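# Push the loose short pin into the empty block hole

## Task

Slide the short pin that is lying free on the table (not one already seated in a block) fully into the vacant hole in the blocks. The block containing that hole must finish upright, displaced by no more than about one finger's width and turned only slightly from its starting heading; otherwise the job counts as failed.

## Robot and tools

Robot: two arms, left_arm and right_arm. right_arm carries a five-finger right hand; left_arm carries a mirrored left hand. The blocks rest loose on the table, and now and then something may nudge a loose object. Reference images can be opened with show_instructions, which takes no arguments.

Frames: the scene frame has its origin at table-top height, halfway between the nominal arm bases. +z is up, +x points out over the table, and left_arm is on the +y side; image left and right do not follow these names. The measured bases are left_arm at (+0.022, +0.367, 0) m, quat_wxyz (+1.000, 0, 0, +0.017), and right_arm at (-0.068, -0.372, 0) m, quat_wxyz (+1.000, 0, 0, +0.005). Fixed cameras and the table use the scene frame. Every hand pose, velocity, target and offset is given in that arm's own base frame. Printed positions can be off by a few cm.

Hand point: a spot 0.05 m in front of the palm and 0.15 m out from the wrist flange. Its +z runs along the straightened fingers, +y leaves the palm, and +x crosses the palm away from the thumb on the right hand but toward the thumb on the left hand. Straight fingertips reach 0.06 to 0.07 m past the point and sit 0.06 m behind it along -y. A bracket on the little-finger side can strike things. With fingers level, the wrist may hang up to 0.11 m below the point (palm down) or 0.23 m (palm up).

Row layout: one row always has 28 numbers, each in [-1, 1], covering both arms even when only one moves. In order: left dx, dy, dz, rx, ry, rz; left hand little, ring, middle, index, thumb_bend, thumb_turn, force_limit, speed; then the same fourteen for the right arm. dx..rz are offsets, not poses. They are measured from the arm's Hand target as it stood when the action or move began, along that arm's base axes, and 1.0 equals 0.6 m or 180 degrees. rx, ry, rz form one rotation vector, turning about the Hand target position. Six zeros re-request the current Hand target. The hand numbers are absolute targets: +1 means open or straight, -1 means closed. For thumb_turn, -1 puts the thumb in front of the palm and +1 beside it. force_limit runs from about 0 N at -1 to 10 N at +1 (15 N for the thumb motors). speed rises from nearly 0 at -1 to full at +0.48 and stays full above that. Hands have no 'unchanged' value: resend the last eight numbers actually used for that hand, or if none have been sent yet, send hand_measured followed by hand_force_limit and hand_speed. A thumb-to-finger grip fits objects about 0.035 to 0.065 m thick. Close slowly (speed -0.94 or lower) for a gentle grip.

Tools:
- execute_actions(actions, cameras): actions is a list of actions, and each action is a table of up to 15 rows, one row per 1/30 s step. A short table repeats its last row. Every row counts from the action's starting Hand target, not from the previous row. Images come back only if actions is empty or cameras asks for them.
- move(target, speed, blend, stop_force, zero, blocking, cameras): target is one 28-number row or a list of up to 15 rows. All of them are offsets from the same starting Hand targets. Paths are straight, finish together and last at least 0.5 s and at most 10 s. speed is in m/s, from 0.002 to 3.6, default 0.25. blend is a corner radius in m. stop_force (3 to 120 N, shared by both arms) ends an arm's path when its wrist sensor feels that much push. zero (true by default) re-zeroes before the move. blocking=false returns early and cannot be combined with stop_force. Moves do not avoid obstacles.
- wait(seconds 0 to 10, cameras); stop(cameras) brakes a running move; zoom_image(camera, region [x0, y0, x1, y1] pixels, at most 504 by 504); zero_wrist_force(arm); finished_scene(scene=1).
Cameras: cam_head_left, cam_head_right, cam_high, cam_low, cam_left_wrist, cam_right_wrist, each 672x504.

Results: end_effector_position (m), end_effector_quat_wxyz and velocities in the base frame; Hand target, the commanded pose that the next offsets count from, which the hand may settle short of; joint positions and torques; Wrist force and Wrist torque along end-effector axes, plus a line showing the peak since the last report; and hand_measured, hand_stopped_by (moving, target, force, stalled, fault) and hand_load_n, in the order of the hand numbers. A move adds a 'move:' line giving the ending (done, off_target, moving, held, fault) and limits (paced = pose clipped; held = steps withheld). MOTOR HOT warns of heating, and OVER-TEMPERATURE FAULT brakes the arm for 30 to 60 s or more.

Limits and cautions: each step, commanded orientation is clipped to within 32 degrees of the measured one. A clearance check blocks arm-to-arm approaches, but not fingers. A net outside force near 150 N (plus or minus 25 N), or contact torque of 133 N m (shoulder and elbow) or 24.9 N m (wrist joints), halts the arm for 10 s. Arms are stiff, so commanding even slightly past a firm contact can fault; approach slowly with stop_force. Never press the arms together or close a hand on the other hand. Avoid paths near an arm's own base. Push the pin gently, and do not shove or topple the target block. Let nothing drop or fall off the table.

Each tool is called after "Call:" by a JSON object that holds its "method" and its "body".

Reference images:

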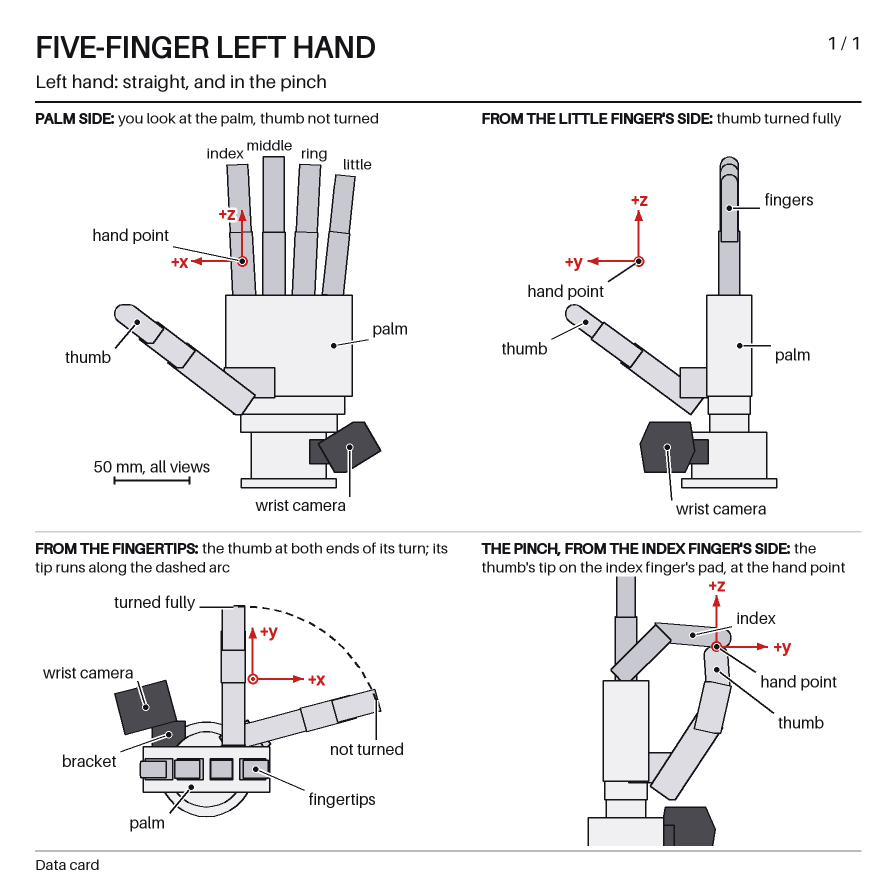

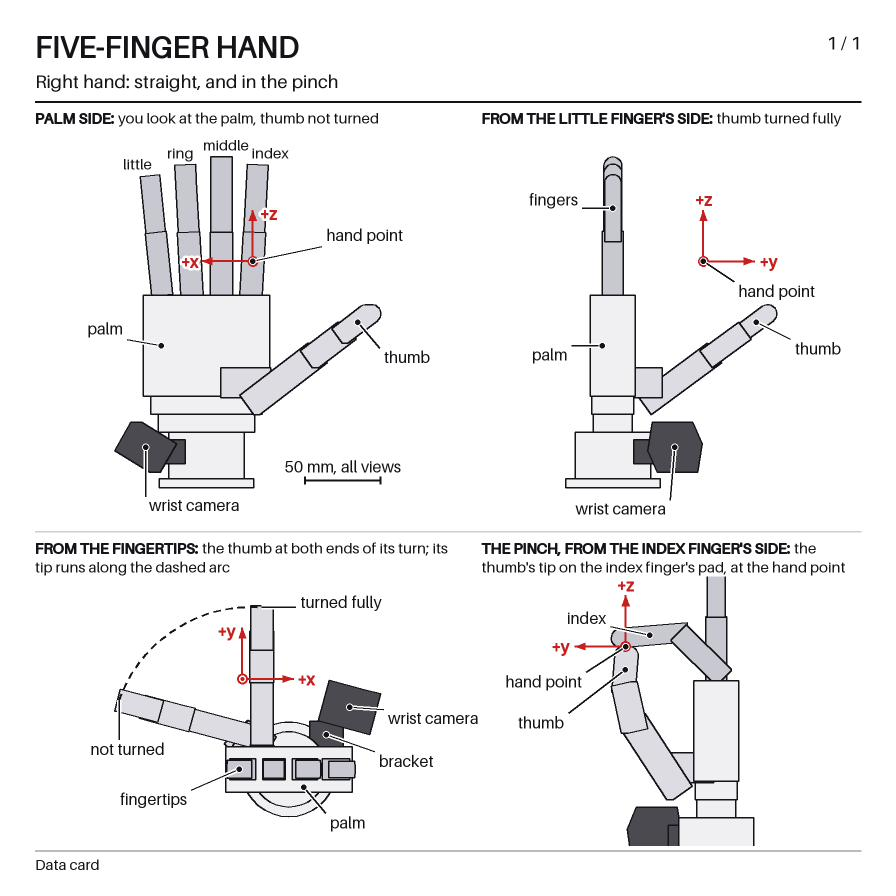

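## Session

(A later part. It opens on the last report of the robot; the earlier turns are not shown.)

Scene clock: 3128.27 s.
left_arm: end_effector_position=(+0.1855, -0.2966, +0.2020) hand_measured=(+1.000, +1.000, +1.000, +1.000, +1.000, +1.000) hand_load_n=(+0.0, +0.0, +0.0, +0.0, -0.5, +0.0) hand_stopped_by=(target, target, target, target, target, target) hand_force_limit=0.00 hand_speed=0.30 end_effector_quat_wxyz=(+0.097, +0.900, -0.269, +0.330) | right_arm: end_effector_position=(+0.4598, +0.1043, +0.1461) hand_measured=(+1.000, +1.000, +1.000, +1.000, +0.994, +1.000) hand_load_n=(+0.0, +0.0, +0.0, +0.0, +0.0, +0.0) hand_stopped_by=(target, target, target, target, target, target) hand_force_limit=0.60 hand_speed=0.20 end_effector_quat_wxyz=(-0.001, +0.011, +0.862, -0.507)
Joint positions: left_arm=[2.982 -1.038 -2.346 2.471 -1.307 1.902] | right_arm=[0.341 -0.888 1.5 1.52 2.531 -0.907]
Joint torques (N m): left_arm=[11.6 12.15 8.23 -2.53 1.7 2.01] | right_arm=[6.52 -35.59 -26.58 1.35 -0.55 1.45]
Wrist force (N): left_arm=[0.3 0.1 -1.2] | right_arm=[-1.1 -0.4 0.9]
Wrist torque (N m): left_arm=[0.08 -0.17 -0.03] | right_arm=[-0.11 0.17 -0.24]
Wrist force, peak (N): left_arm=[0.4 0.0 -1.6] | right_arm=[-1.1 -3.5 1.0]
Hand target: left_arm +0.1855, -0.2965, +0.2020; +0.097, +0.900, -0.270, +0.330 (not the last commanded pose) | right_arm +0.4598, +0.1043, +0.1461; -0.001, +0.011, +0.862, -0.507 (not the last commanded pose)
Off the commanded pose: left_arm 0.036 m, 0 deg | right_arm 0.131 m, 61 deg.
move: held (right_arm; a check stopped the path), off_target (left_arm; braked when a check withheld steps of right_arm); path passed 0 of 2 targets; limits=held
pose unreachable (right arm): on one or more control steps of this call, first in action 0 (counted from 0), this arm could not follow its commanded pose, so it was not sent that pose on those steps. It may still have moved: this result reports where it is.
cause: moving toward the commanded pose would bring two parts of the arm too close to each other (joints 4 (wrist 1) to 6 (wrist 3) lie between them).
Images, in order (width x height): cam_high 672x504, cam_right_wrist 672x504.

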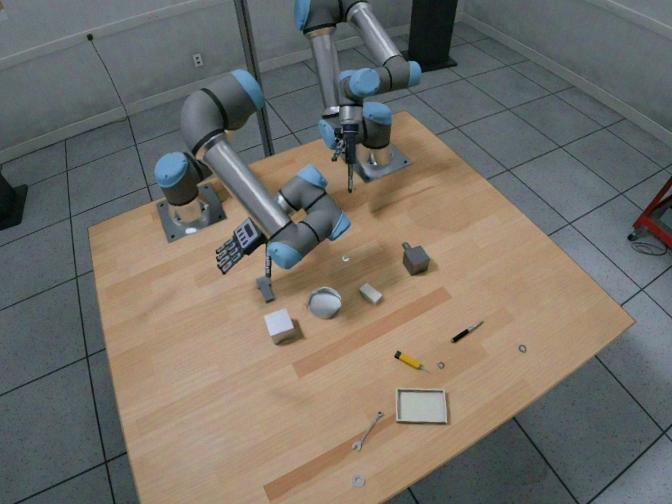

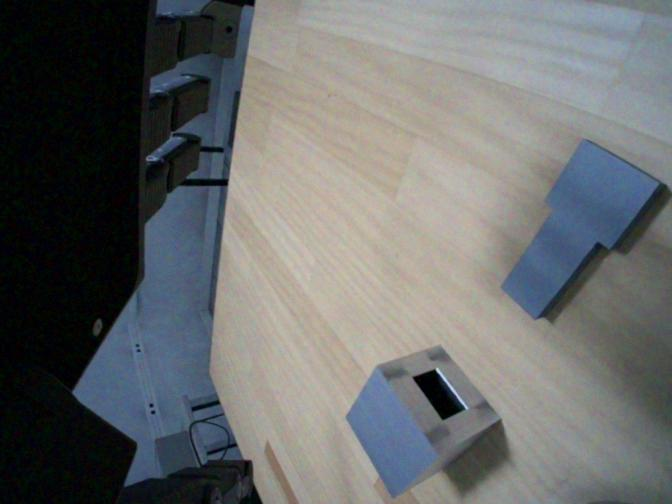

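Call:
{"method": "move", "body": {"target": [[0,0,0,0,0,0,1,1,1,1,1,1,0,0.3,0,0,0.05,0,0,-0.11,1,1,1,1,1,1,0.6,0.2],[0,0,0,0,0,0,1,1,1,1,1,1,0,0.3,0,-0.05,0.15,0.1,0,-0.11,1,1,1,1,1,1,0.6,0.2]], "speed": 0.3, "cameras": ["cam_high"]}}

Scene clock: 3140.20 s.
left_arm: end_effector_position=(+0.1855, -0.2966, +0.2020) hand_measured=(+1.000, +1.000, +1.000, +1.000, +1.000, +1.000) hand_load_n=(+0.0, +0.0, +0.0, +0.0, +0.0, +0.0) hand_stopped_by=(target, target, target, target, target, target) hand_force_limit=0.00 hand_speed=0.30 end_effector_quat_wxyz=(+0.097, +0.900, -0.270, +0.330) | right_arm: end_effector_position=(+0.4598, +0.1044, +0.1465) hand_measured=(+1.000, +1.000, +1.000, +1.000, +0.994, +1.000) hand_load_n=(+0.0, +0.0, +0.0, +0.0, +0.0, +0.0) hand_stopped_by=(target, target, target, target, target, target) hand_force_limit=0.60 hand_speed=0.20 end_effector_quat_wxyz=(-0.002, +0.013, +0.862, -0.507)
Joint positions: left_arm=[2.982 -1.037 -2.346 2.471 -1.306 1.903] | right_arm=[0.341 -0.887 1.497 1.525 2.529 -0.901]
Joint torques (N m): left_arm=[11.28 11.9 10.44 -2.41 1.76 1.81] | right_arm=[7.32 -54.25 -3.05 1.24 3.17 -1.33]
Wrist force (N): left_arm=[0.4 0.3 -1.2] | right_arm=[-1.1 -0.5 0.8]
Wrist torque (N m): left_arm=[0.11 -0.18 -0.03] | right_arm=[-0.13 0.18 -0.03]
Wrist force, peak (N): left_arm=[0.6 0.0 -1.5] | right_arm=[-1.4 -0.4 1.1]
Hand target: left_arm +0.1855, -0.2966, +0.2020; +0.097, +0.900, -0.270, +0.330 | right_arm +0.4598, +0.1044, +0.1465; -0.002, +0.013, +0.862, -0.507 (not the last commanded pose)
Off the commanded pose: left_arm 0.000 m, 0 deg | right_arm 0.095 m, 27 deg.
move: held (right_arm; a check stopped the path); path passed 0 of 2 targets; limits=held
pose unreachable (right arm): on one or more control steps of this call, first in action 0 (counted from 0), this arm could not follow its commanded pose, so it was not sent that pose on those steps. It may still have moved: this result reports where it is.
cause: moving toward the commanded pose would bring two parts of the arm too close to each other (joints 4 (wrist 1) to 6 (wrist 3) lie between them).
Images, in order (width x height): cam_high 672x504.

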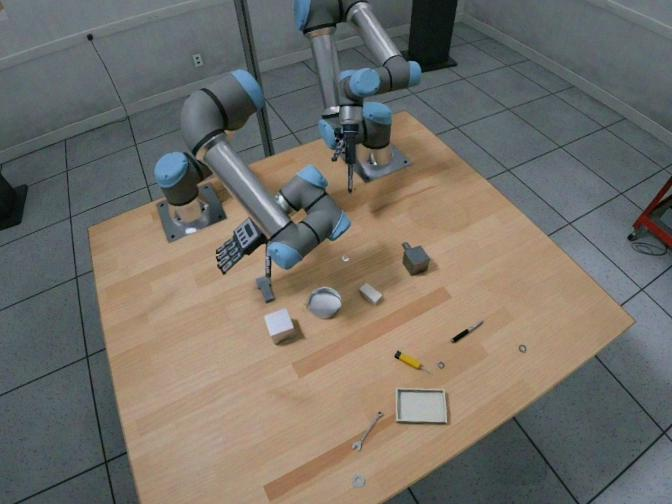

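Call:
{"method": "move", "body": {"target": [0,0,0,0,0,0,1,1,1,1,1,1,0,0.3,0,0,0,0.014,0.003,-0.036,1,1,1,1,1,1,0.6,0.2], "speed": 0.2}}

Call:
{"method": "move", "body": {"target": [0,0,0,0,0,0,1,1,1,1,1,1,0,0.3,0,0,0,0.06,0,0,1,1,1,1,1,1,0.6,0.2], "speed": 0.2}}

Scene clock: 3147.27 s.
left_arm: end_effector_position=(+0.1855, -0.2966, +0.2020) hand_measured=(+1.000, +1.000, +1.000, +1.000, +1.000, +1.000) hand_load_n=(+0.0, +0.0, +0.0, +0.0, +0.0, +0.0) hand_stopped_by=(target, target, target, target, target, target) hand_force_limit=0.00 hand_speed=0.30 end_effector_quat_wxyz=(+0.097, +0.900, -0.270, +0.330) | right_arm: end_effector_position=(+0.4598, +0.1044, +0.1465) hand_measured=(+1.000, +1.000, +1.000, +1.000, +0.994, +1.000) hand_load_n=(+0.0, +0.0, +0.0, +0.0, +0.0, +0.0) hand_stopped_by=(target, target, target, target, target, target) hand_force_limit=0.60 hand_speed=0.20 end_effector_quat_wxyz=(-0.035, +0.059, +0.871, -0.487)
Joint positions: left_arm=[2.982 -1.037 -2.346 2.471 -1.306 1.903] | right_arm=[0.315 -0.866 1.448 1.61 2.443 -0.823]
Joint torques (N m): left_arm=[12.05 12.95 8.6 -2.61 1.83 1.98] | right_arm=[-5.82 -36.41 -27.78 4.09 -0.36 1.35]
Wrist force (N): left_arm=[0.4 0.2 -1.2] | right_arm=[-1.1 -0.1 0.9]
Wrist torque (N m): left_arm=[0.10 -0.18 -0.02] | right_arm=[-0.10 0.17 -0.23]
Wrist force, peak (N): left_arm=[0.6 0.1 -1.5] | right_arm=[-1.5 -0.3 1.1]
Hand target: left_arm +0.1855, -0.2966, +0.2020; +0.097, +0.900, -0.270, +0.330 | right_arm +0.4598, +0.1044, +0.1465; -0.035, +0.059, +0.871, -0.487
Off the commanded pose: left_arm 0.000 m, 0 deg | right_arm 0.000 m, 0 deg.
move: done

Scene clock: 3148.50 s.
left_arm: end_effector_position=(+0.1855, -0.2966, +0.2020) hand_measured=(+1.000, +1.000, +1.000, +1.000, +1.000, +1.000) hand_load_n=(+0.0, +0.0, +0.0, +0.0, -0.5, +0.0) hand_stopped_by=(target, target, target, target, target, target) hand_force_limit=0.00 hand_speed=0.30 end_effector_quat_wxyz=(+0.097, +0.900, -0.270, +0.330) | right_arm: end_effector_position=(+0.4598, +0.1044, +0.1465) hand_measured=(+1.000, +1.000, +1.000, +1.000, +0.994, +1.000) hand_load_n=(+0.0, +0.0, +0.0, +0.0, +0.0, -0.5) hand_stopped_by=(target, target, target, target, target, target) hand_force_limit=0.60 hand_speed=0.20 end_effector_quat_wxyz=(-0.041, +0.056, +0.913, -0.403)
Joint positions: left_arm=[2.982 -1.037 -2.346 2.471 -1.306 1.903] | right_arm=[0.245 -0.945 1.442 1.485 2.319 -1.04]
Joint torques (N m): left_arm=[12.13 12.34 8.96 -2.95 1.73 2.03] | right_arm=[-4.29 -52.71 -2.32 1.32 -0.58 -1.43]
Wrist force (N): left_arm=[0.3 0.2 -1.2] | right_arm=[-1.1 0.0 0.6]
Wrist torque (N m): left_arm=[0.10 -0.15 -0.04] | right_arm=[-0.06 0.19 0.01]
Wrist force, peak (N): left_arm=[0.7 0.0 -1.4] | right_arm=[-1.3 -0.3 0.7]
Hand target: left_arm +0.1855, -0.2966, +0.2020; +0.097, +0.900, -0.270, +0.330 | right_arm +0.4598, +0.1044, +0.1465; -0.041, +0.056, +0.913, -0.403
Off the commanded pose: left_arm 0.000 m, 0 deg | right_arm 0.000 m, 0 deg.
move: done

Call:
{"method": "move", "body": {"target": [0,0,0,0,0,0,1,1,1,1,1,1,0,0.3,-0.05,-0.15,0.18,0.26,0,0,1,1,1,1,1,1,0.6,0.2], "speed": 0.35, "cameras": ["cam_high"]}}

Scene clock: 3155.87 s.
left_arm: end_effector_position=(+0.1855, -0.2966, +0.2020) hand_measured=(+1.000, +1.000, +1.000, +1.000, +1.000, +1.000) hand_load_n=(+0.0, +0.0, +0.0, +0.0, +0.0, +0.0) hand_stopped_by=(target, target, target, target, target, target) hand_force_limit=0.00 hand_speed=0.30 end_effector_quat_wxyz=(+0.097, +0.900, -0.270, +0.330) | right_arm: end_effector_position=(+0.4298, +0.0144, +0.2545) hand_measured=(+1.000, +1.000, +1.000, +1.000, +0.994, +1.000) hand_load_n=(+0.0, +0.0, +0.0, +0.0, +0.0, +0.0) hand_stopped_by=(target, target, target, target, target, target) hand_force_limit=0.60 hand_speed=0.20 end_effector_quat_wxyz=(-0.059, +0.035, +0.998, -0.008)
Joint positions: left_arm=[2.982 -1.037 -2.346 2.471 -1.306 1.903] | right_arm=[-0.413 -1.286 1.474 1.488 1.629 -1.911]
Joint torques (N m): left_arm=[11.47 11.05 8.54 -2.76 1.77 1.9] | right_arm=[-4.68 -23.34 -21.89 4.38 -1.41 -1.43]
Wrist force (N): left_arm=[0.5 0.1 -1.2] | right_arm=[-0.8 0.3 0.3]
Wrist torque (N m): left_arm=[0.08 -0.19 -0.02] | right_arm=[0.04 0.16 0.13]
Wrist force, peak (N): left_arm=[0.7 0.3 -1.3] | right_arm=[-1.3 0.0 0.9]
Hand target: left_arm +0.1855, -0.2966, +0.2020; +0.097, +0.900, -0.270, +0.330 | right_arm +0.4298, +0.0144, +0.2545; -0.059, +0.035, +0.998, -0.007
Off the commanded pose: left_arm 0.000 m, 0 deg | right_arm 0.000 m, 0 deg.
move: done
Images, in order (width x height): cam_high 672x504.

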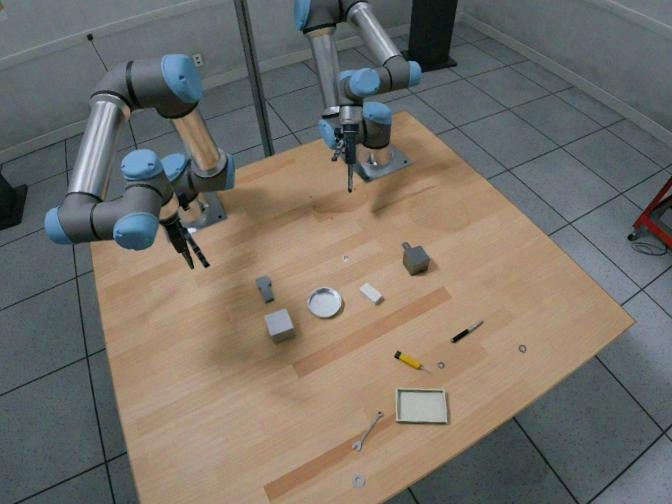

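Call:
{"method": "move", "body": {"target": [[0,0,0,0,0,0,1,1,1,1,1,1,0,0.3,0.2837,-0.074,0,0.1042,-0.119,0.2276,1,1,1,1,1,1,0.6,0.2],[0,0,0,0,0,0,1,1,1,1,1,1,0,0.3,0.342,0.0,-0.06,0.2084,-0.2379,0.4551,1,1,1,1,1,1,0.6,0.2]], "speed": 0.35, "cameras": ["cam_high","cam_right_wrist","cam_low"]}}

Scene clock: 3198.97 s.
left_arm: end_effector_position=(+0.1855, -0.2966, +0.2020) hand_measured=(+1.000, +1.000, +1.000, +1.000, +1.000, +1.000) hand_load_n=(+0.0, +0.0, +0.0, +0.0, +0.0, +0.5) hand_stopped_by=(target, target, target, target, target, target) hand_force_limit=0.00 hand_speed=0.30 end_effector_quat_wxyz=(+0.097, +0.900, -0.270, +0.330) | right_arm: end_effector_position=(+0.6350, +0.0144, +0.2185) hand_measured=(+1.000, +1.000, +1.000, +1.000, +0.994, +1.000) hand_load_n=(+0.0, +0.0, +0.0, +0.0, +0.0, +0.0) hand_stopped_by=(target, target, target, target, target, target) hand_force_limit=0.60 hand_speed=0.20 end_effector_quat_wxyz=(+0.284, -0.619, +0.686, +0.256)
Joint positions: left_arm=[2.982 -1.037 -2.346 2.471 -1.306 1.903] | right_arm=[-0.465 -0.412 0.392 1.931 0.849 -3.632]
Joint torques (N m): left_arm=[10.69 11.64 9.52 -2.57 1.61 2.04] | right_arm=[7.4 -52.97 -30.28 4.26 1.27 -1.33]
Wrist force (N): left_arm=[0.2 0.1 -1.2] | right_arm=[-1.6 0.8 1.6]
Wrist torque (N m): left_arm=[0.09 -0.15 -0.04] | right_arm=[0.05 0.29 0.11]
Wrist force, peak (N): left_arm=[0.6 0.2 -1.5] | right_arm=[-1.7 0.6 1.6]
Hand target: left_arm +0.1855, -0.2966, +0.2020; +0.097, +0.900, -0.270, +0.330 | right_arm +0.6350, +0.0144, +0.2185; +0.284, -0.619, +0.686, +0.256
Off the commanded pose: left_arm 0.000 m, 0 deg | right_arm 0.000 m, 0 deg.
move: done
Images, in order (width x height): cam_high 672x504, cam_low 672x504, cam_right_wrist 672x504.

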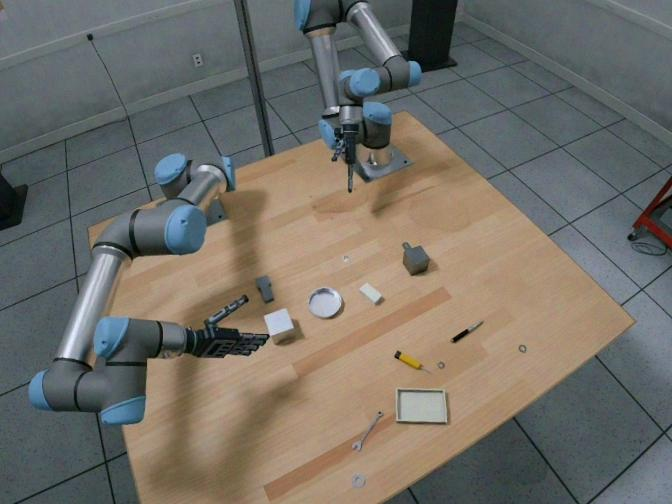

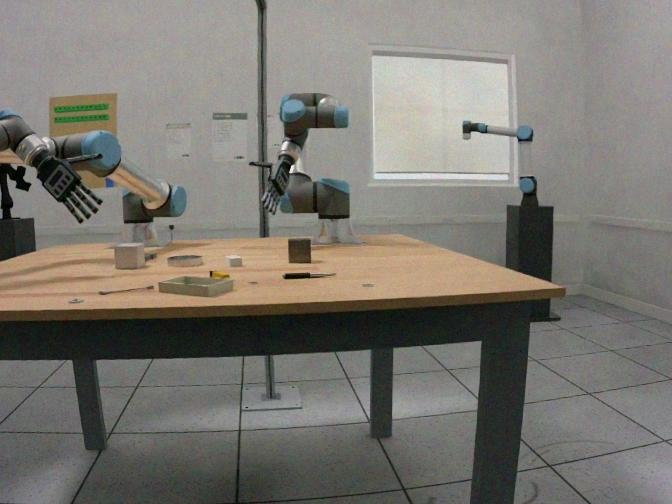

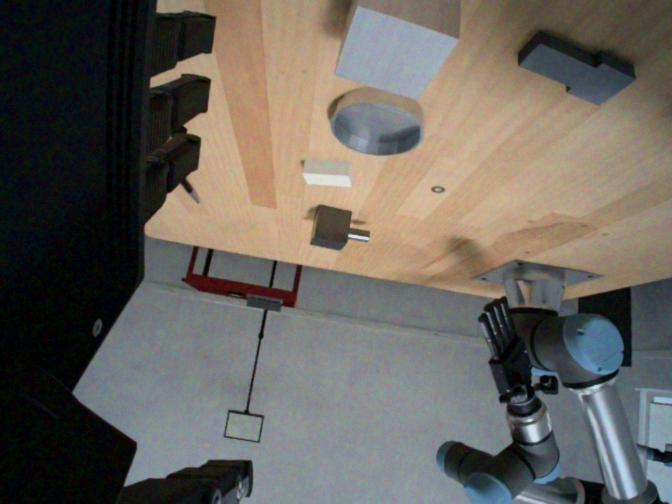

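Call:
{"method": "move", "body": {"target": [0,0,0,0,0,0,1,1,1,1,1,1,0,0.3,0.0,0.089,-0.15,0,0,0,1,1,1,1,1,1,0.6,0.2], "speed": 0.15, "cameras": ["cam_high","cam_right_wrist","cam_low"]}}

Call:
{"method": "zoom_image", "body": {"camera": "cam_high", "region": [170, 260, 320, 370]}}

Call:
{"method": "zoom_image", "body": {"camera": "cam_low", "region": [40, 160, 240, 300]}}

Scene clock: 3209.60 s.
left_arm: end_effector_position=(+0.1855, -0.2966, +0.2020) hand_measured=(+1.000, +1.000, +1.000, +1.000, +1.000, +1.000) hand_load_n=(+0.0, +0.0, +0.0, +0.0, +0.0, +0.0) hand_stopped_by=(target, target, target, target, target, target) hand_force_limit=0.00 hand_speed=0.30 end_effector_quat_wxyz=(+0.097, +0.900, -0.270, +0.330) | right_arm: end_effector_position=(+0.6350, +0.0678, +0.1286) hand_measured=(+1.000, +1.000, +1.000, +1.000, +0.994, +1.000) hand_load_n=(+0.0, +0.0, +0.0, +0.0, -0.5, +0.0) hand_stopped_by=(target, target, target, target, target, target) hand_force_limit=0.60 hand_speed=0.20 end_effector_quat_wxyz=(+0.284, -0.619, +0.686, +0.256)
Joint positions: left_arm=[2.982 -1.037 -2.346 2.471 -1.306 1.903] | right_arm=[-0.394 -0.425 0.634 1.641 0.827 -3.542]
Joint torques (N m): left_arm=[9.55 11.36 11.05 -2.74 1.91 1.97] | right_arm=[6.92 -51.96 -5.74 1.5 -2.64 1.49]
Wrist force (N): left_arm=[0.4 0.2 -1.1] | right_arm=[-1.5 0.8 1.5]
Wrist torque (N m): left_arm=[0.09 -0.17 -0.03] | right_arm=[0.06 0.27 -0.10]
Wrist force, peak (N): left_arm=[0.6 0.1 -1.4] | right_arm=[-1.4 1.0 2.2]
Hand target: left_arm +0.1855, -0.2966, +0.2020; +0.097, +0.900, -0.270, +0.330 | right_arm +0.6350, +0.0678, +0.1285; +0.284, -0.619, +0.686, +0.256
Off the commanded pose: left_arm 0.000 m, 0 deg | right_arm 0.000 m, 0 deg.
move: done
Images, in order (width x height): cam_high 672x504, cam_low 672x504, cam_right_wrist 672x504.

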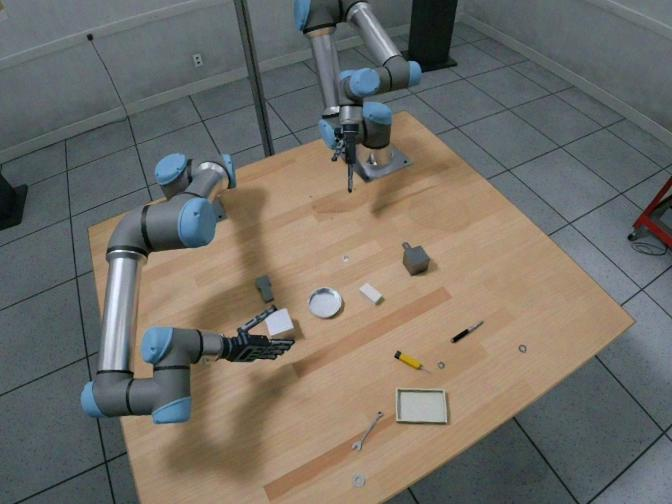

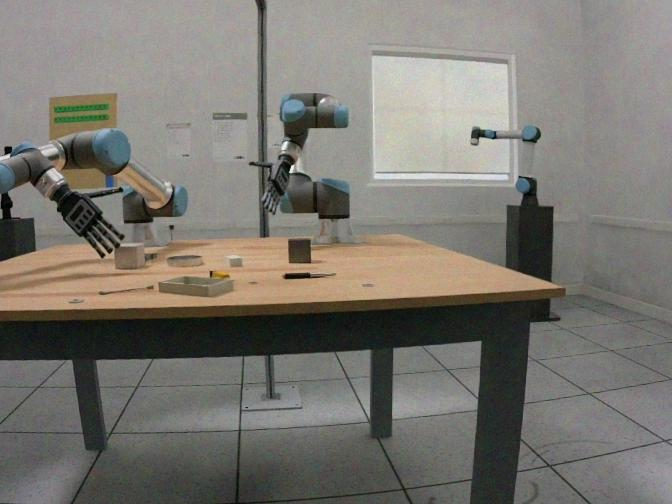

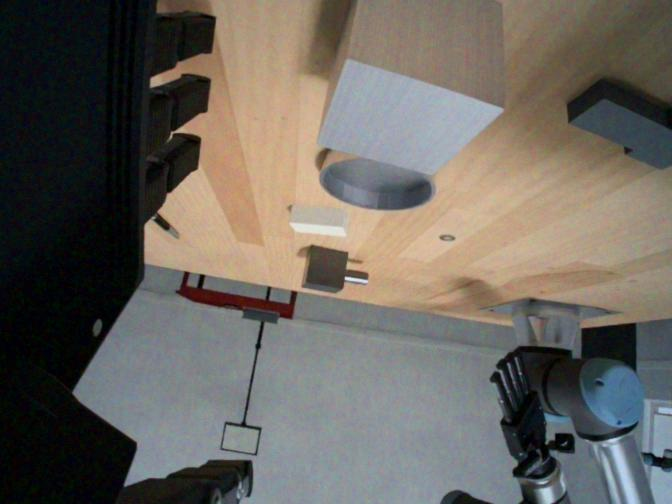

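Scaled by 3.360.

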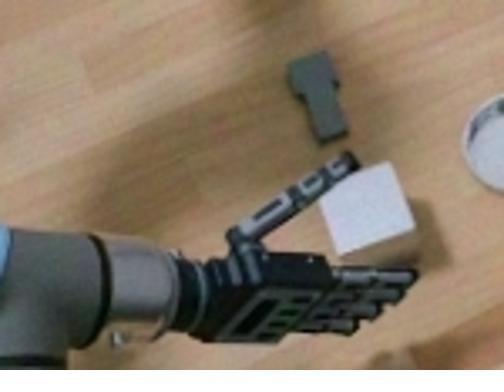

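Scaled by 2.520.

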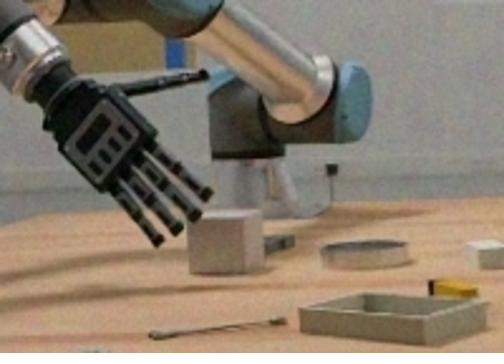

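Call:
{"method": "move", "body": {"target": [0,0,0,0,0,0,1,1,1,1,1,1,0,0.3,0.0,0.0,-0.0475,0,0,0,1,1,1,1,-1,1,0.6,0.2], "speed": 0.08, "cameras": ["cam_high","cam_right_wrist","cam_low"]}}

Call:
{"method": "zoom_image", "body": {"camera": "cam_high", "region": [220, 260, 320, 360]}}

Call:
{"method": "zoom_image", "body": {"camera": "cam_low", "region": [40, 180, 200, 300]}}

Scene clock: 3233.50 s.
left_arm: end_effector_position=(+0.1855, -0.2966, +0.2020) hand_measured=(+1.000, +1.000, +1.000, +1.000, +1.000, +1.000) hand_load_n=(+0.0, +0.0, +0.0, +0.0, +0.0, +0.0) hand_stopped_by=(target, target, target, target, target, target) hand_force_limit=0.00 hand_speed=0.30 end_effector_quat_wxyz=(+0.097, +0.900, -0.270, +0.330) | right_arm: end_effector_position=(+0.6350, +0.0678, +0.1000) hand_measured=(+1.000, +1.000, +1.000, +1.000, -1.000, +1.000) hand_load_n=(+0.0, +0.0, +0.0, +0.0, +0.0, +0.0) hand_stopped_by=(target, target, target, target, target, target) hand_force_limit=0.60 hand_speed=0.20 end_effector_quat_wxyz=(+0.284, -0.619, +0.686, +0.256)
Joint positions: left_arm=[2.982 -1.037 -2.346 2.471 -1.306 1.903] | right_arm=[-0.394 -0.399 0.657 1.592 0.827 -3.541]
Joint torques (N m): left_arm=[9.54 11.98 10.24 -2.49 1.85 1.96] | right_arm=[3.34 -51.58 -4.37 1.52 0.78 1.42]
Wrist force (N): left_arm=[0.5 0.0 -1.0] | right_arm=[-1.6 0.5 1.4]
Wrist torque (N m): left_arm=[0.07 -0.19 -0.02] | right_arm=[0.02 0.29 -0.12]
Wrist force, peak (N): left_arm=[0.7 0.2 -1.6] | right_arm=[-1.7 0.8 1.6]
Hand target: left_arm +0.1855, -0.2966, +0.2020; +0.097, +0.900, -0.270, +0.330 | right_arm +0.6350, +0.0678, +0.1000; +0.284, -0.619, +0.686, +0.256
Off the commanded pose: left_arm 0.000 m, 0 deg | right_arm 0.000 m, 0 deg.
move: done
Images, in order (width x height): cam_high 672x504, cam_low 672x504, cam_right_wrist 672x504.

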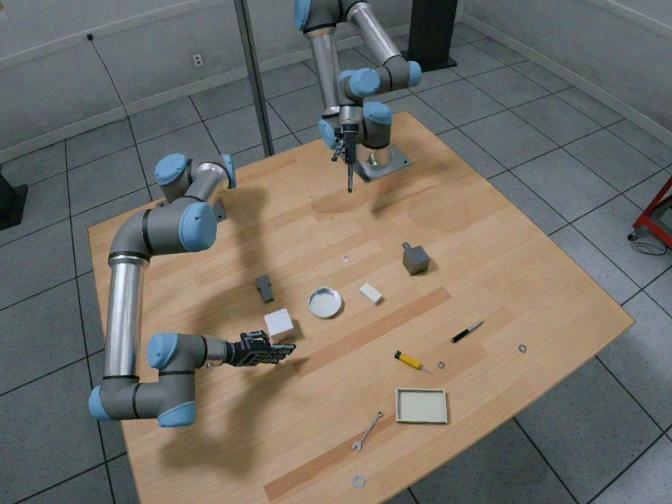

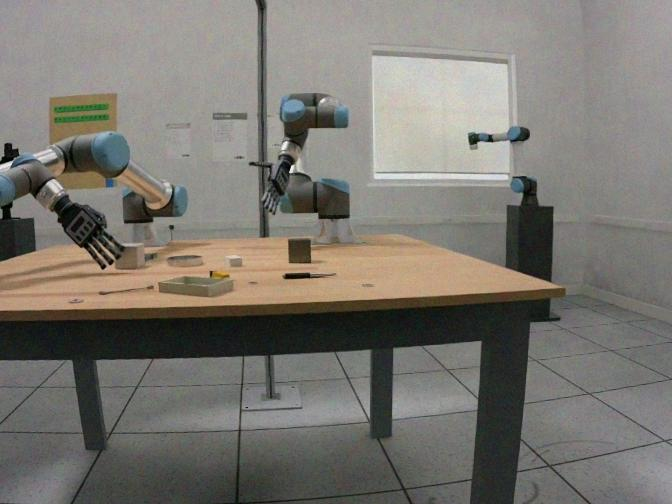

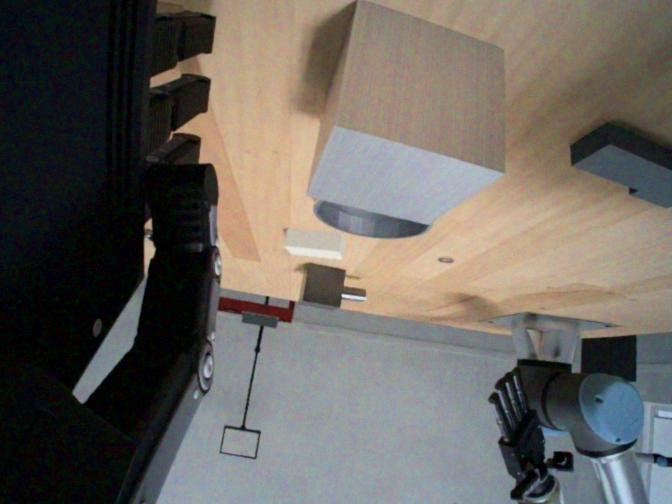

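Scaled by 5.040.

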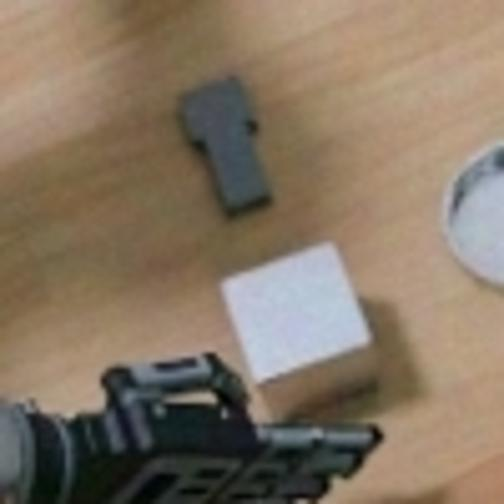

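Scaled by 3.150.

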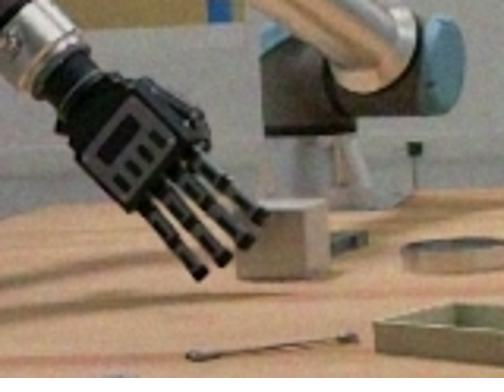

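Call:
{"method": "move", "body": {"target": [0,0,0,0,0,0,1,1,1,1,1,1,0,0.3,0.005,0.0465,-0.005,0,0,0,1,1,1,1,-1,1,0.6,0.2], "speed": 0.08}}

Call:
{"method": "move", "body": {"target": [0,0,0,0,0,0,1,1,1,1,1,1,0,0.3,-0.1,0.0105,0,0,0,0,1,1,1,1,-1,1,0.6,0.2], "speed": 0.03, "stop_force": 3, "cameras": ["cam_high","cam_right_wrist","cam_low"]}}

Call:
{"method": "zoom_image", "body": {"camera": "cam_high", "region": [220, 260, 320, 360]}}

Call:
{"method": "zoom_image", "body": {"camera": "cam_low", "region": [40, 180, 200, 300]}}

Scene clock: 3248.83 s.
left_arm: end_effector_position=(+0.1855, -0.2966, +0.2020) hand_measured=(+1.000, +1.000, +1.000, +1.000, +1.000, +1.000) hand_load_n=(+0.0, +0.0, +0.0, +0.0, +0.0, -0.5) hand_stopped_by=(target, target, target, target, target, target) hand_force_limit=0.00 hand_speed=0.30 end_effector_quat_wxyz=(+0.097, +0.900, -0.270, +0.330) | right_arm: end_effector_position=(+0.6379, +0.0956, +0.0970) hand_measured=(+1.000, +1.000, +1.000, +1.000, -1.000, +1.000) hand_load_n=(+0.0, +0.0, +0.0, +0.0, +0.0, +0.0) hand_stopped_by=(target, target, target, target, target, target) hand_force_limit=0.60 hand_speed=0.20 end_effector_quat_wxyz=(+0.284, -0.619, +0.686, +0.256)
Joint positions: left_arm=[2.982 -1.037 -2.346 2.471 -1.306 1.903] | right_arm=[-0.354 -0.404 0.665 1.553 0.817 -3.489]
Joint torques (N m): left_arm=[9.58 12.41 11.6 -2.31 1.92 1.73] | right_arm=[6.37 -69.12 -13.5 1.52 -2.46 1.49]
Wrist force (N): left_arm=[0.4 0.3 -1.1] | right_arm=[-1.6 0.6 1.6]
Wrist torque (N m): left_arm=[0.11 -0.17 -0.04] | right_arm=[0.02 0.29 -0.13]
Wrist force, peak (N): left_arm=[0.4 0.4 -1.5] | right_arm=[-1.8 0.7 1.6]
Hand target: left_arm +0.1855, -0.2966, +0.2020; +0.097, +0.900, -0.270, +0.330 | right_arm +0.6380, +0.0957, +0.0970; +0.284, -0.619, +0.686, +0.256
Off the commanded pose: left_arm 0.000 m, 0 deg | right_arm 0.000 m, 0 deg.
move: done

Scene clock: 3251.80 s.
left_arm: end_effector_position=(+0.1855, -0.2966, +0.2020) hand_measured=(+1.000, +1.000, +1.000, +1.000, +1.000, +1.000) hand_load_n=(+0.0, +0.0, +0.0, +0.0, +0.0, +0.0) hand_stopped_by=(target, target, target, target, target, target) hand_force_limit=0.00 hand_speed=0.30 end_effector_quat_wxyz=(+0.097, +0.900, -0.270, +0.330) | right_arm: end_effector_position=(+0.5871, +0.1011, +0.0969) hand_measured=(+1.000, +1.000, +1.000, +1.000, -1.000, +1.000) hand_load_n=(+0.0, +0.0, +0.0, +0.0, +0.0, +0.0) hand_stopped_by=(target, target, target, target, target, target) hand_force_limit=0.60 hand_speed=0.20 end_effector_quat_wxyz=(+0.284, -0.619, +0.686, +0.256)
Joint positions: left_arm=[2.982 -1.037 -2.346 2.471 -1.306 1.903] | right_arm=[-0.374 -0.56 0.986 1.407 0.822 -3.516]
Joint torques (N m): left_arm=[9.05 11.69 10.19 -2.56 1.81 1.77] | right_arm=[7.26 -46.83 -28.99 4.25 -2.55 1.55]
Wrist force (N): left_arm=[0.2 0.0 -1.1] | right_arm=[-1.3 0.5 1.5]
Wrist torque (N m): left_arm=[0.06 -0.15 -0.04] | right_arm=[0.01 0.25 0.04]
Wrist force, peak (N): left_arm=[0.5 0.0 -1.4] | right_arm=[-1.5 -3.3 1.1]
Hand target: left_arm +0.1855, -0.2966, +0.2020; +0.097, +0.900, -0.270, +0.330 | right_arm +0.5871, +0.1011, +0.0969; +0.284, -0.619, +0.686, +0.256 (not the last commanded pose)
Off the commanded pose: left_arm 0.000 m, 0 deg | right_arm 0.009 m, 0 deg.
move: contact (right_arm)
Images, in order (width x height): cam_high 672x504, cam_low 672x504, cam_right_wrist 672x504.

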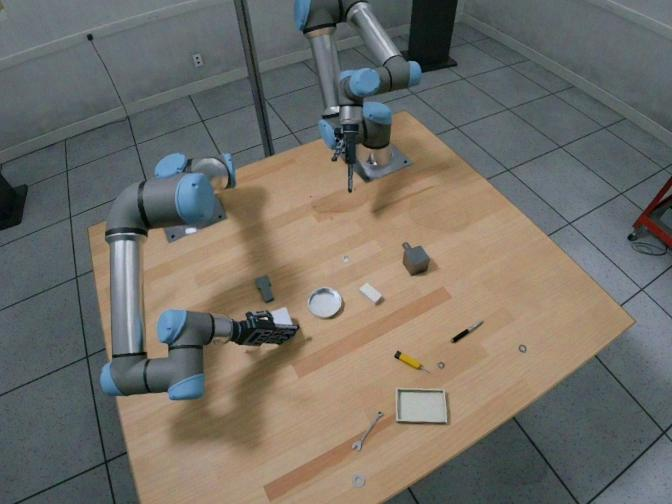

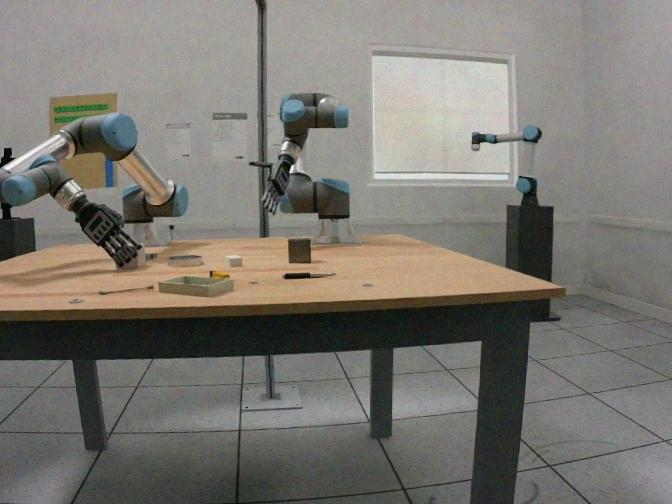

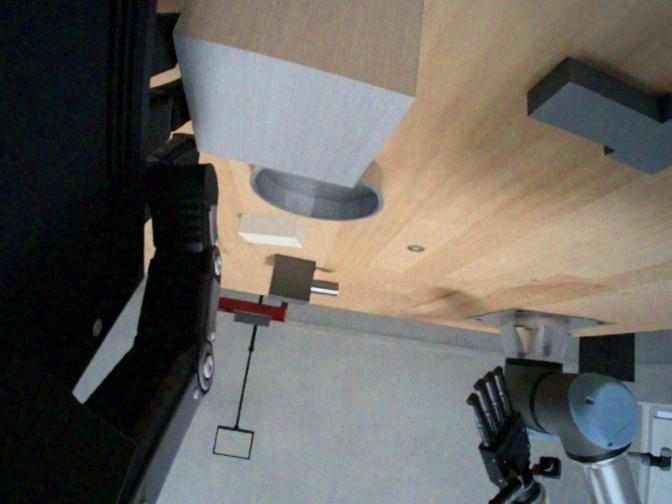

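Scaled by 5.040.

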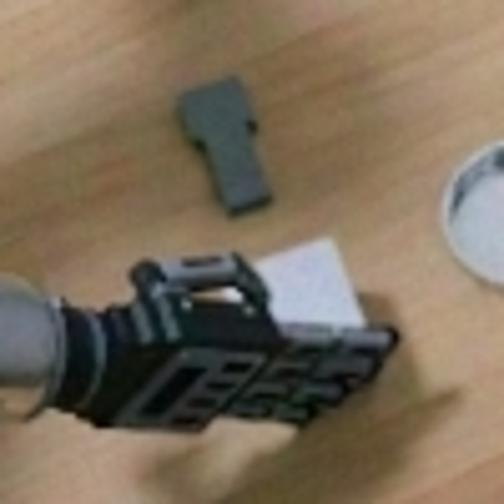

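Scaled by 3.150.

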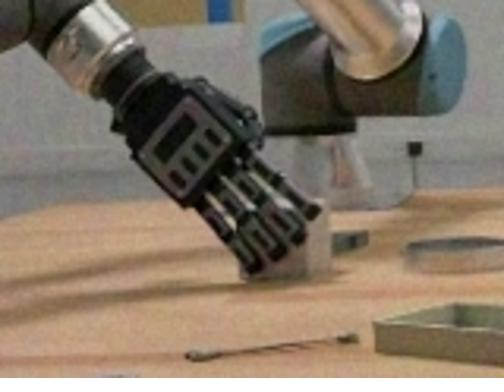

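Call:
{"method": "move", "body": {"target": [0,0,0,0,0,0,1,1,1,1,1,1,0,0.3,-0.0485,-0.0077,0,0,0,0,1,1,1,1,-1,1,0.6,0.2], "speed": 0.03, "cameras": ["cam_high","cam_right_wrist"]}}

Call:
{"method": "zoom_image", "body": {"camera": "cam_high", "region": [240, 270, 310, 340]}}

Scene clock: 3272.90 s.
left_arm: end_effector_position=(+0.1855, -0.2966, +0.2020) hand_measured=(+1.000, +1.000, +1.000, +1.000, +1.000, +1.000) hand_load_n=(+0.0, +0.0, +0.0, +0.0, +0.0, +0.0) hand_stopped_by=(target, target, target, target, target, target) hand_force_limit=0.00 hand_speed=0.30 end_effector_quat_wxyz=(+0.097, +0.900, -0.270, +0.330) | right_arm: end_effector_position=(+0.5581, +0.0965, +0.0969) hand_measured=(+1.000, +1.000, +1.000, +1.000, -1.000, +1.000) hand_load_n=(+0.0, +0.0, +0.0, +0.0, +0.0, +0.0) hand_stopped_by=(target, target, target, target, target, target) hand_force_limit=0.60 hand_speed=0.20 end_effector_quat_wxyz=(+0.284, -0.619, +0.686, +0.256)
Joint positions: left_arm=[2.982 -1.037 -2.346 2.471 -1.306 1.903] | right_arm=[-0.399 -0.628 1.128 1.355 0.829 -3.548]
Joint torques (N m): left_arm=[8.76 11.08 10.36 -2.86 1.58 1.86] | right_arm=[-5.37 -62.5 -3.75 2.13 1.29 -1.27]
Wrist force (N): left_arm=[0.4 0.0 -1.1] | right_arm=[-0.9 -1.9 2.8]
Wrist torque (N m): left_arm=[0.06 -0.17 -0.03] | right_arm=[-0.03 0.28 0.09]
Wrist force, peak (N): left_arm=[0.7 0.3 -1.4] | right_arm=[-2.2 -2.9 2.2]
Hand target: left_arm +0.1855, -0.2966, +0.2020; +0.097, +0.900, -0.270, +0.330 | right_arm +0.5580, +0.0965, +0.0969; +0.284, -0.619, +0.686, +0.256
Off the commanded pose: left_arm 0.000 m, 0 deg | right_arm 0.000 m, 0 deg.
move: done
Images, in order (width x height): cam_high 672x504, cam_right_wrist 672x504.

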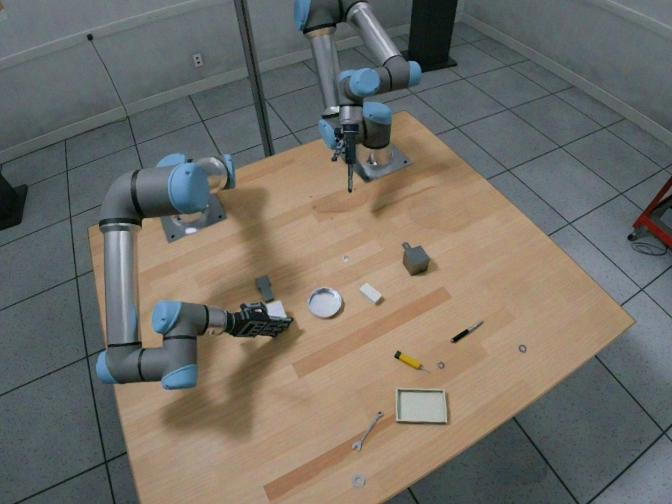

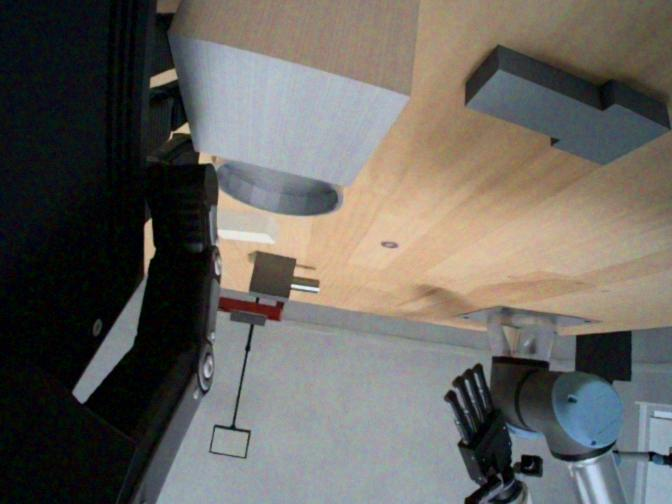

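Scaled by 7.200.

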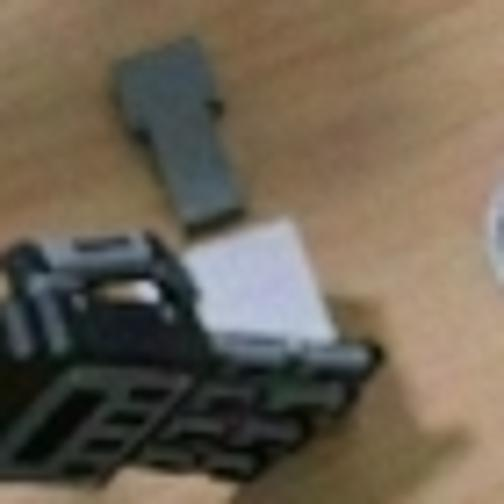

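Call:
{"method": "move", "body": {"target": [[0,0,0,0,0,0,1,1,1,1,1,1,0,0.3,0.05,-0.005,0,0,0,0,1,1,1,1,-1,1,0.6,0.2],[0,0,0,0,0,0,1,1,1,1,1,1,0,0.3,0.08,-0.05,0.2,0,0,0,1,1,1,1,-1,1,0.6,0.2],[0,0,0,0,0,0,1,1,1,1,1,1,0,0.3,-0.06,-0.2,0.26,-0.1042,0.119,-0.2276,1,1,1,1,-1,1,0.6,0.2],[0,0,0,0,0,0,1,1,1,1,1,1,0,0.3,-0.2136,-0.25,0.2627,-0.2084,0.2379,-0.4551,1,1,1,1,-1,1,0.6,0.2]], "speed": 0.3, "blend": [0, 0.02, 0.02, 0], "cameras": ["cam_high","cam_left_wrist"]}}

Scene clock: 3412.07 s.
left_arm: end_effector_position=(+0.1855, -0.2966, +0.2020) hand_measured=(+1.000, +1.000, +1.000, +1.000, +1.000, +1.000) hand_load_n=(+0.0, +0.0, +0.0, +0.0, +0.0, +0.0) hand_stopped_by=(target, target, target, target, target, target) hand_force_limit=0.00 hand_speed=0.30 end_effector_quat_wxyz=(+0.097, +0.900, -0.270, +0.330) | right_arm: end_effector_position=(+0.4299, -0.0535, +0.2546) hand_measured=(+1.000, +1.000, +1.000, +1.000, -1.000, +1.000) hand_load_n=(+0.0, +0.0, +0.0, +0.0, +0.0, +0.0) hand_stopped_by=(target, target, target, target, target, target) hand_force_limit=0.60 hand_speed=0.20 end_effector_quat_wxyz=(-0.059, +0.035, +0.998, -0.007)
Joint positions: left_arm=[2.982 -1.037 -2.346 2.471 -1.306 1.903] | right_arm=[-0.56 -1.257 1.433 1.491 1.642 -2.058]
Joint torques (N m): left_arm=[9.57 11.65 10.29 -2.42 1.78 2.07] | right_arm=[6.84 -42.6 -4.73 4.3 2.02 1.44]
Wrist force (N): left_arm=[0.4 0.1 -1.2] | right_arm=[-0.8 0.4 0.5]
Wrist torque (N m): left_arm=[0.09 -0.18 -0.03] | right_arm=[0.02 0.15 -0.08]
Wrist force, peak (N): left_arm=[0.8 0.3 -1.5] | right_arm=[-0.7 -2.1 3.1]
Hand target: left_arm +0.1855, -0.2966, +0.2020; +0.097, +0.900, -0.270, +0.330 | right_arm +0.4299, -0.0535, +0.2546; -0.059, +0.035, +0.998, -0.007
Off the commanded pose: left_arm 0.000 m, 0 deg | right_arm 0.000 m, 0 deg.
move: done
Images, in order (width x height): cam_high 672x504, cam_left_wrist 672x504.

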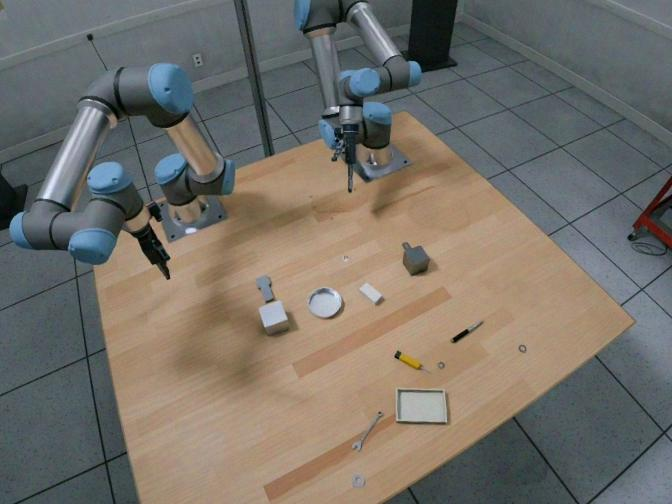

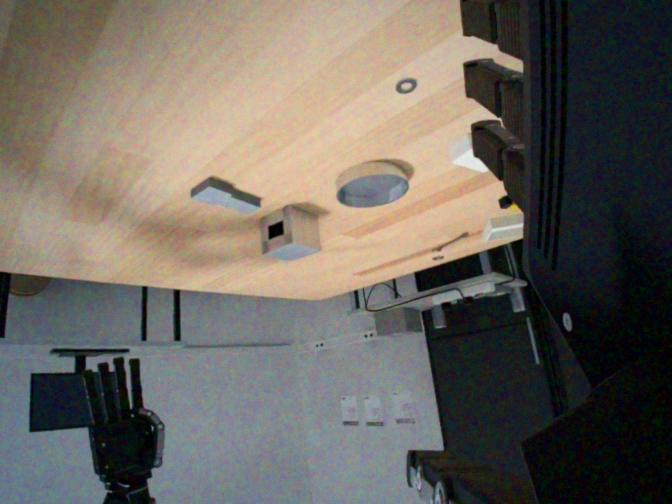

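Call:
{"method": "zoom_image", "body": {"camera": "cam_high", "region": [240, 265, 310, 350]}}

Scaled by 5.929.

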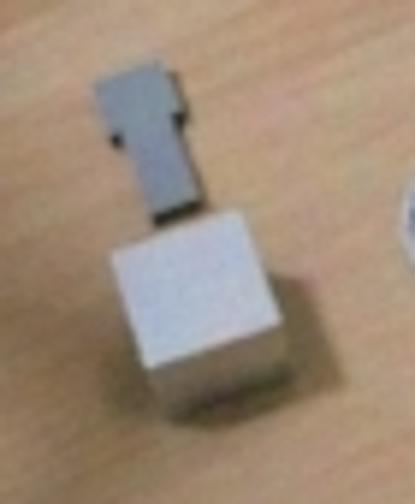

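Call:
{"method": "move", "body": {"target": [[0.1,-0.05,0.1,-0.0016,-0.1439,-0.1213,1,1,1,1,1,1,0,0.3,0,0,0,0,0,0,1,1,1,1,-1,1,0.6,0.2],[0.2,-0.1,0.1,-0.0032,-0.2878,-0.2426,1,1,1,1,1,1,0,0.3,0,0,0,0,0,0,1,1,1,1,-1,1,0.6,0.2],[0.3,-0.15,0.1,-0.0049,-0.4318,-0.364,1,1,1,1,1,1,0,0.3,0,0,0,0,0,0,1,1,1,1,-1,1,0.6,0.2],[0.3575,-0.172,0.1,-0.0065,-0.5757,-0.4853,1,1,1,1,1,1,0,0.3,0,0,0,0,0,0,1,1,1,1,-1,1,0.6,0.2]], "speed": 0.4, "blend": 0.02, "cameras": ["cam_high","cam_low"]}}

Scene clock: 3434.07 s.
left_arm: end_effector_position=(+0.3999, -0.3999, +0.2621) hand_measured=(+1.000, +1.000, +1.000, +1.000, +1.000, +1.000) hand_load_n=(+0.0, +0.0, +0.0, +0.0, +0.0, +0.0) hand_stopped_by=(target, target, target, target, target, target) hand_force_limit=0.00 hand_speed=0.30 end_effector_quat_wxyz=(-0.049, +0.054, +0.707, -0.703) | right_arm: end_effector_position=(+0.4299, -0.0535, +0.2546) hand_measured=(+1.000, +1.000, +1.000, +1.000, -1.000, +1.000) hand_load_n=(+0.0, +0.0, +0.0, +0.0, +0.0, +0.0) hand_stopped_by=(target, target, target, target, target, target) hand_force_limit=0.60 hand_speed=0.20 end_effector_quat_wxyz=(-0.059, +0.035, +0.998, -0.007)
Joint positions: left_arm=[3.091 -1.821 -1.715 3.602 0.096 3.082] | right_arm=[-0.56 -1.257 1.433 1.491 1.642 -2.057]
Joint torques (N m): left_arm=[11.21 17.23 30.75 -1.61 1.42 1.96] | right_arm=[7.92 -39.88 -8.68 4.25 2.28 1.36]
Wrist force (N): left_arm=[0.2 0.3 -1.3] | right_arm=[-0.7 0.3 0.4]
Wrist torque (N m): left_arm=[-0.02 0.06 0.13] | right_arm=[0.01 0.15 -0.07]
Wrist force, peak (N): left_arm=[0.5 -0.1 -1.8] | right_arm=[-0.9 0.6 0.6]
Hand target: left_arm +0.4000, -0.3998, +0.2620; -0.050, +0.055, +0.705, -0.706 | right_arm +0.4299, -0.0535, +0.2546; -0.059, +0.035, +0.998, -0.007
Off the commanded pose: left_arm 0.000 m, 0 deg | right_arm 0.000 m, 0 deg.
move: done
Images, in order (width x height): cam_high 672x504, cam_low 672x504.

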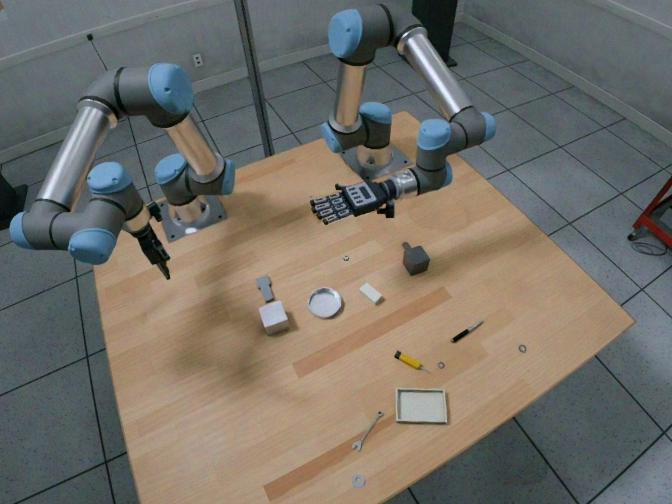

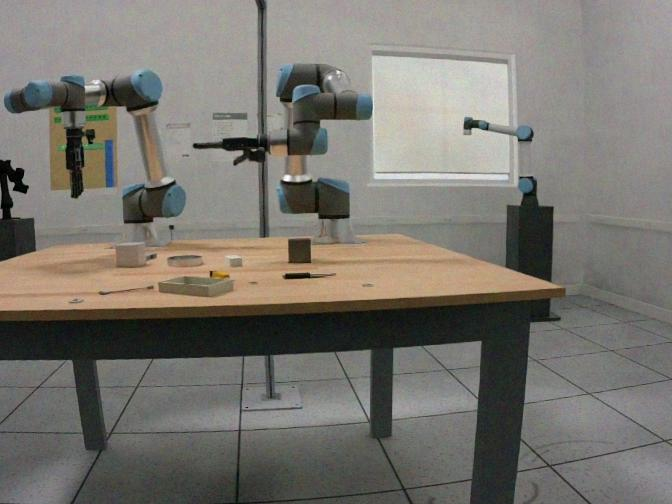

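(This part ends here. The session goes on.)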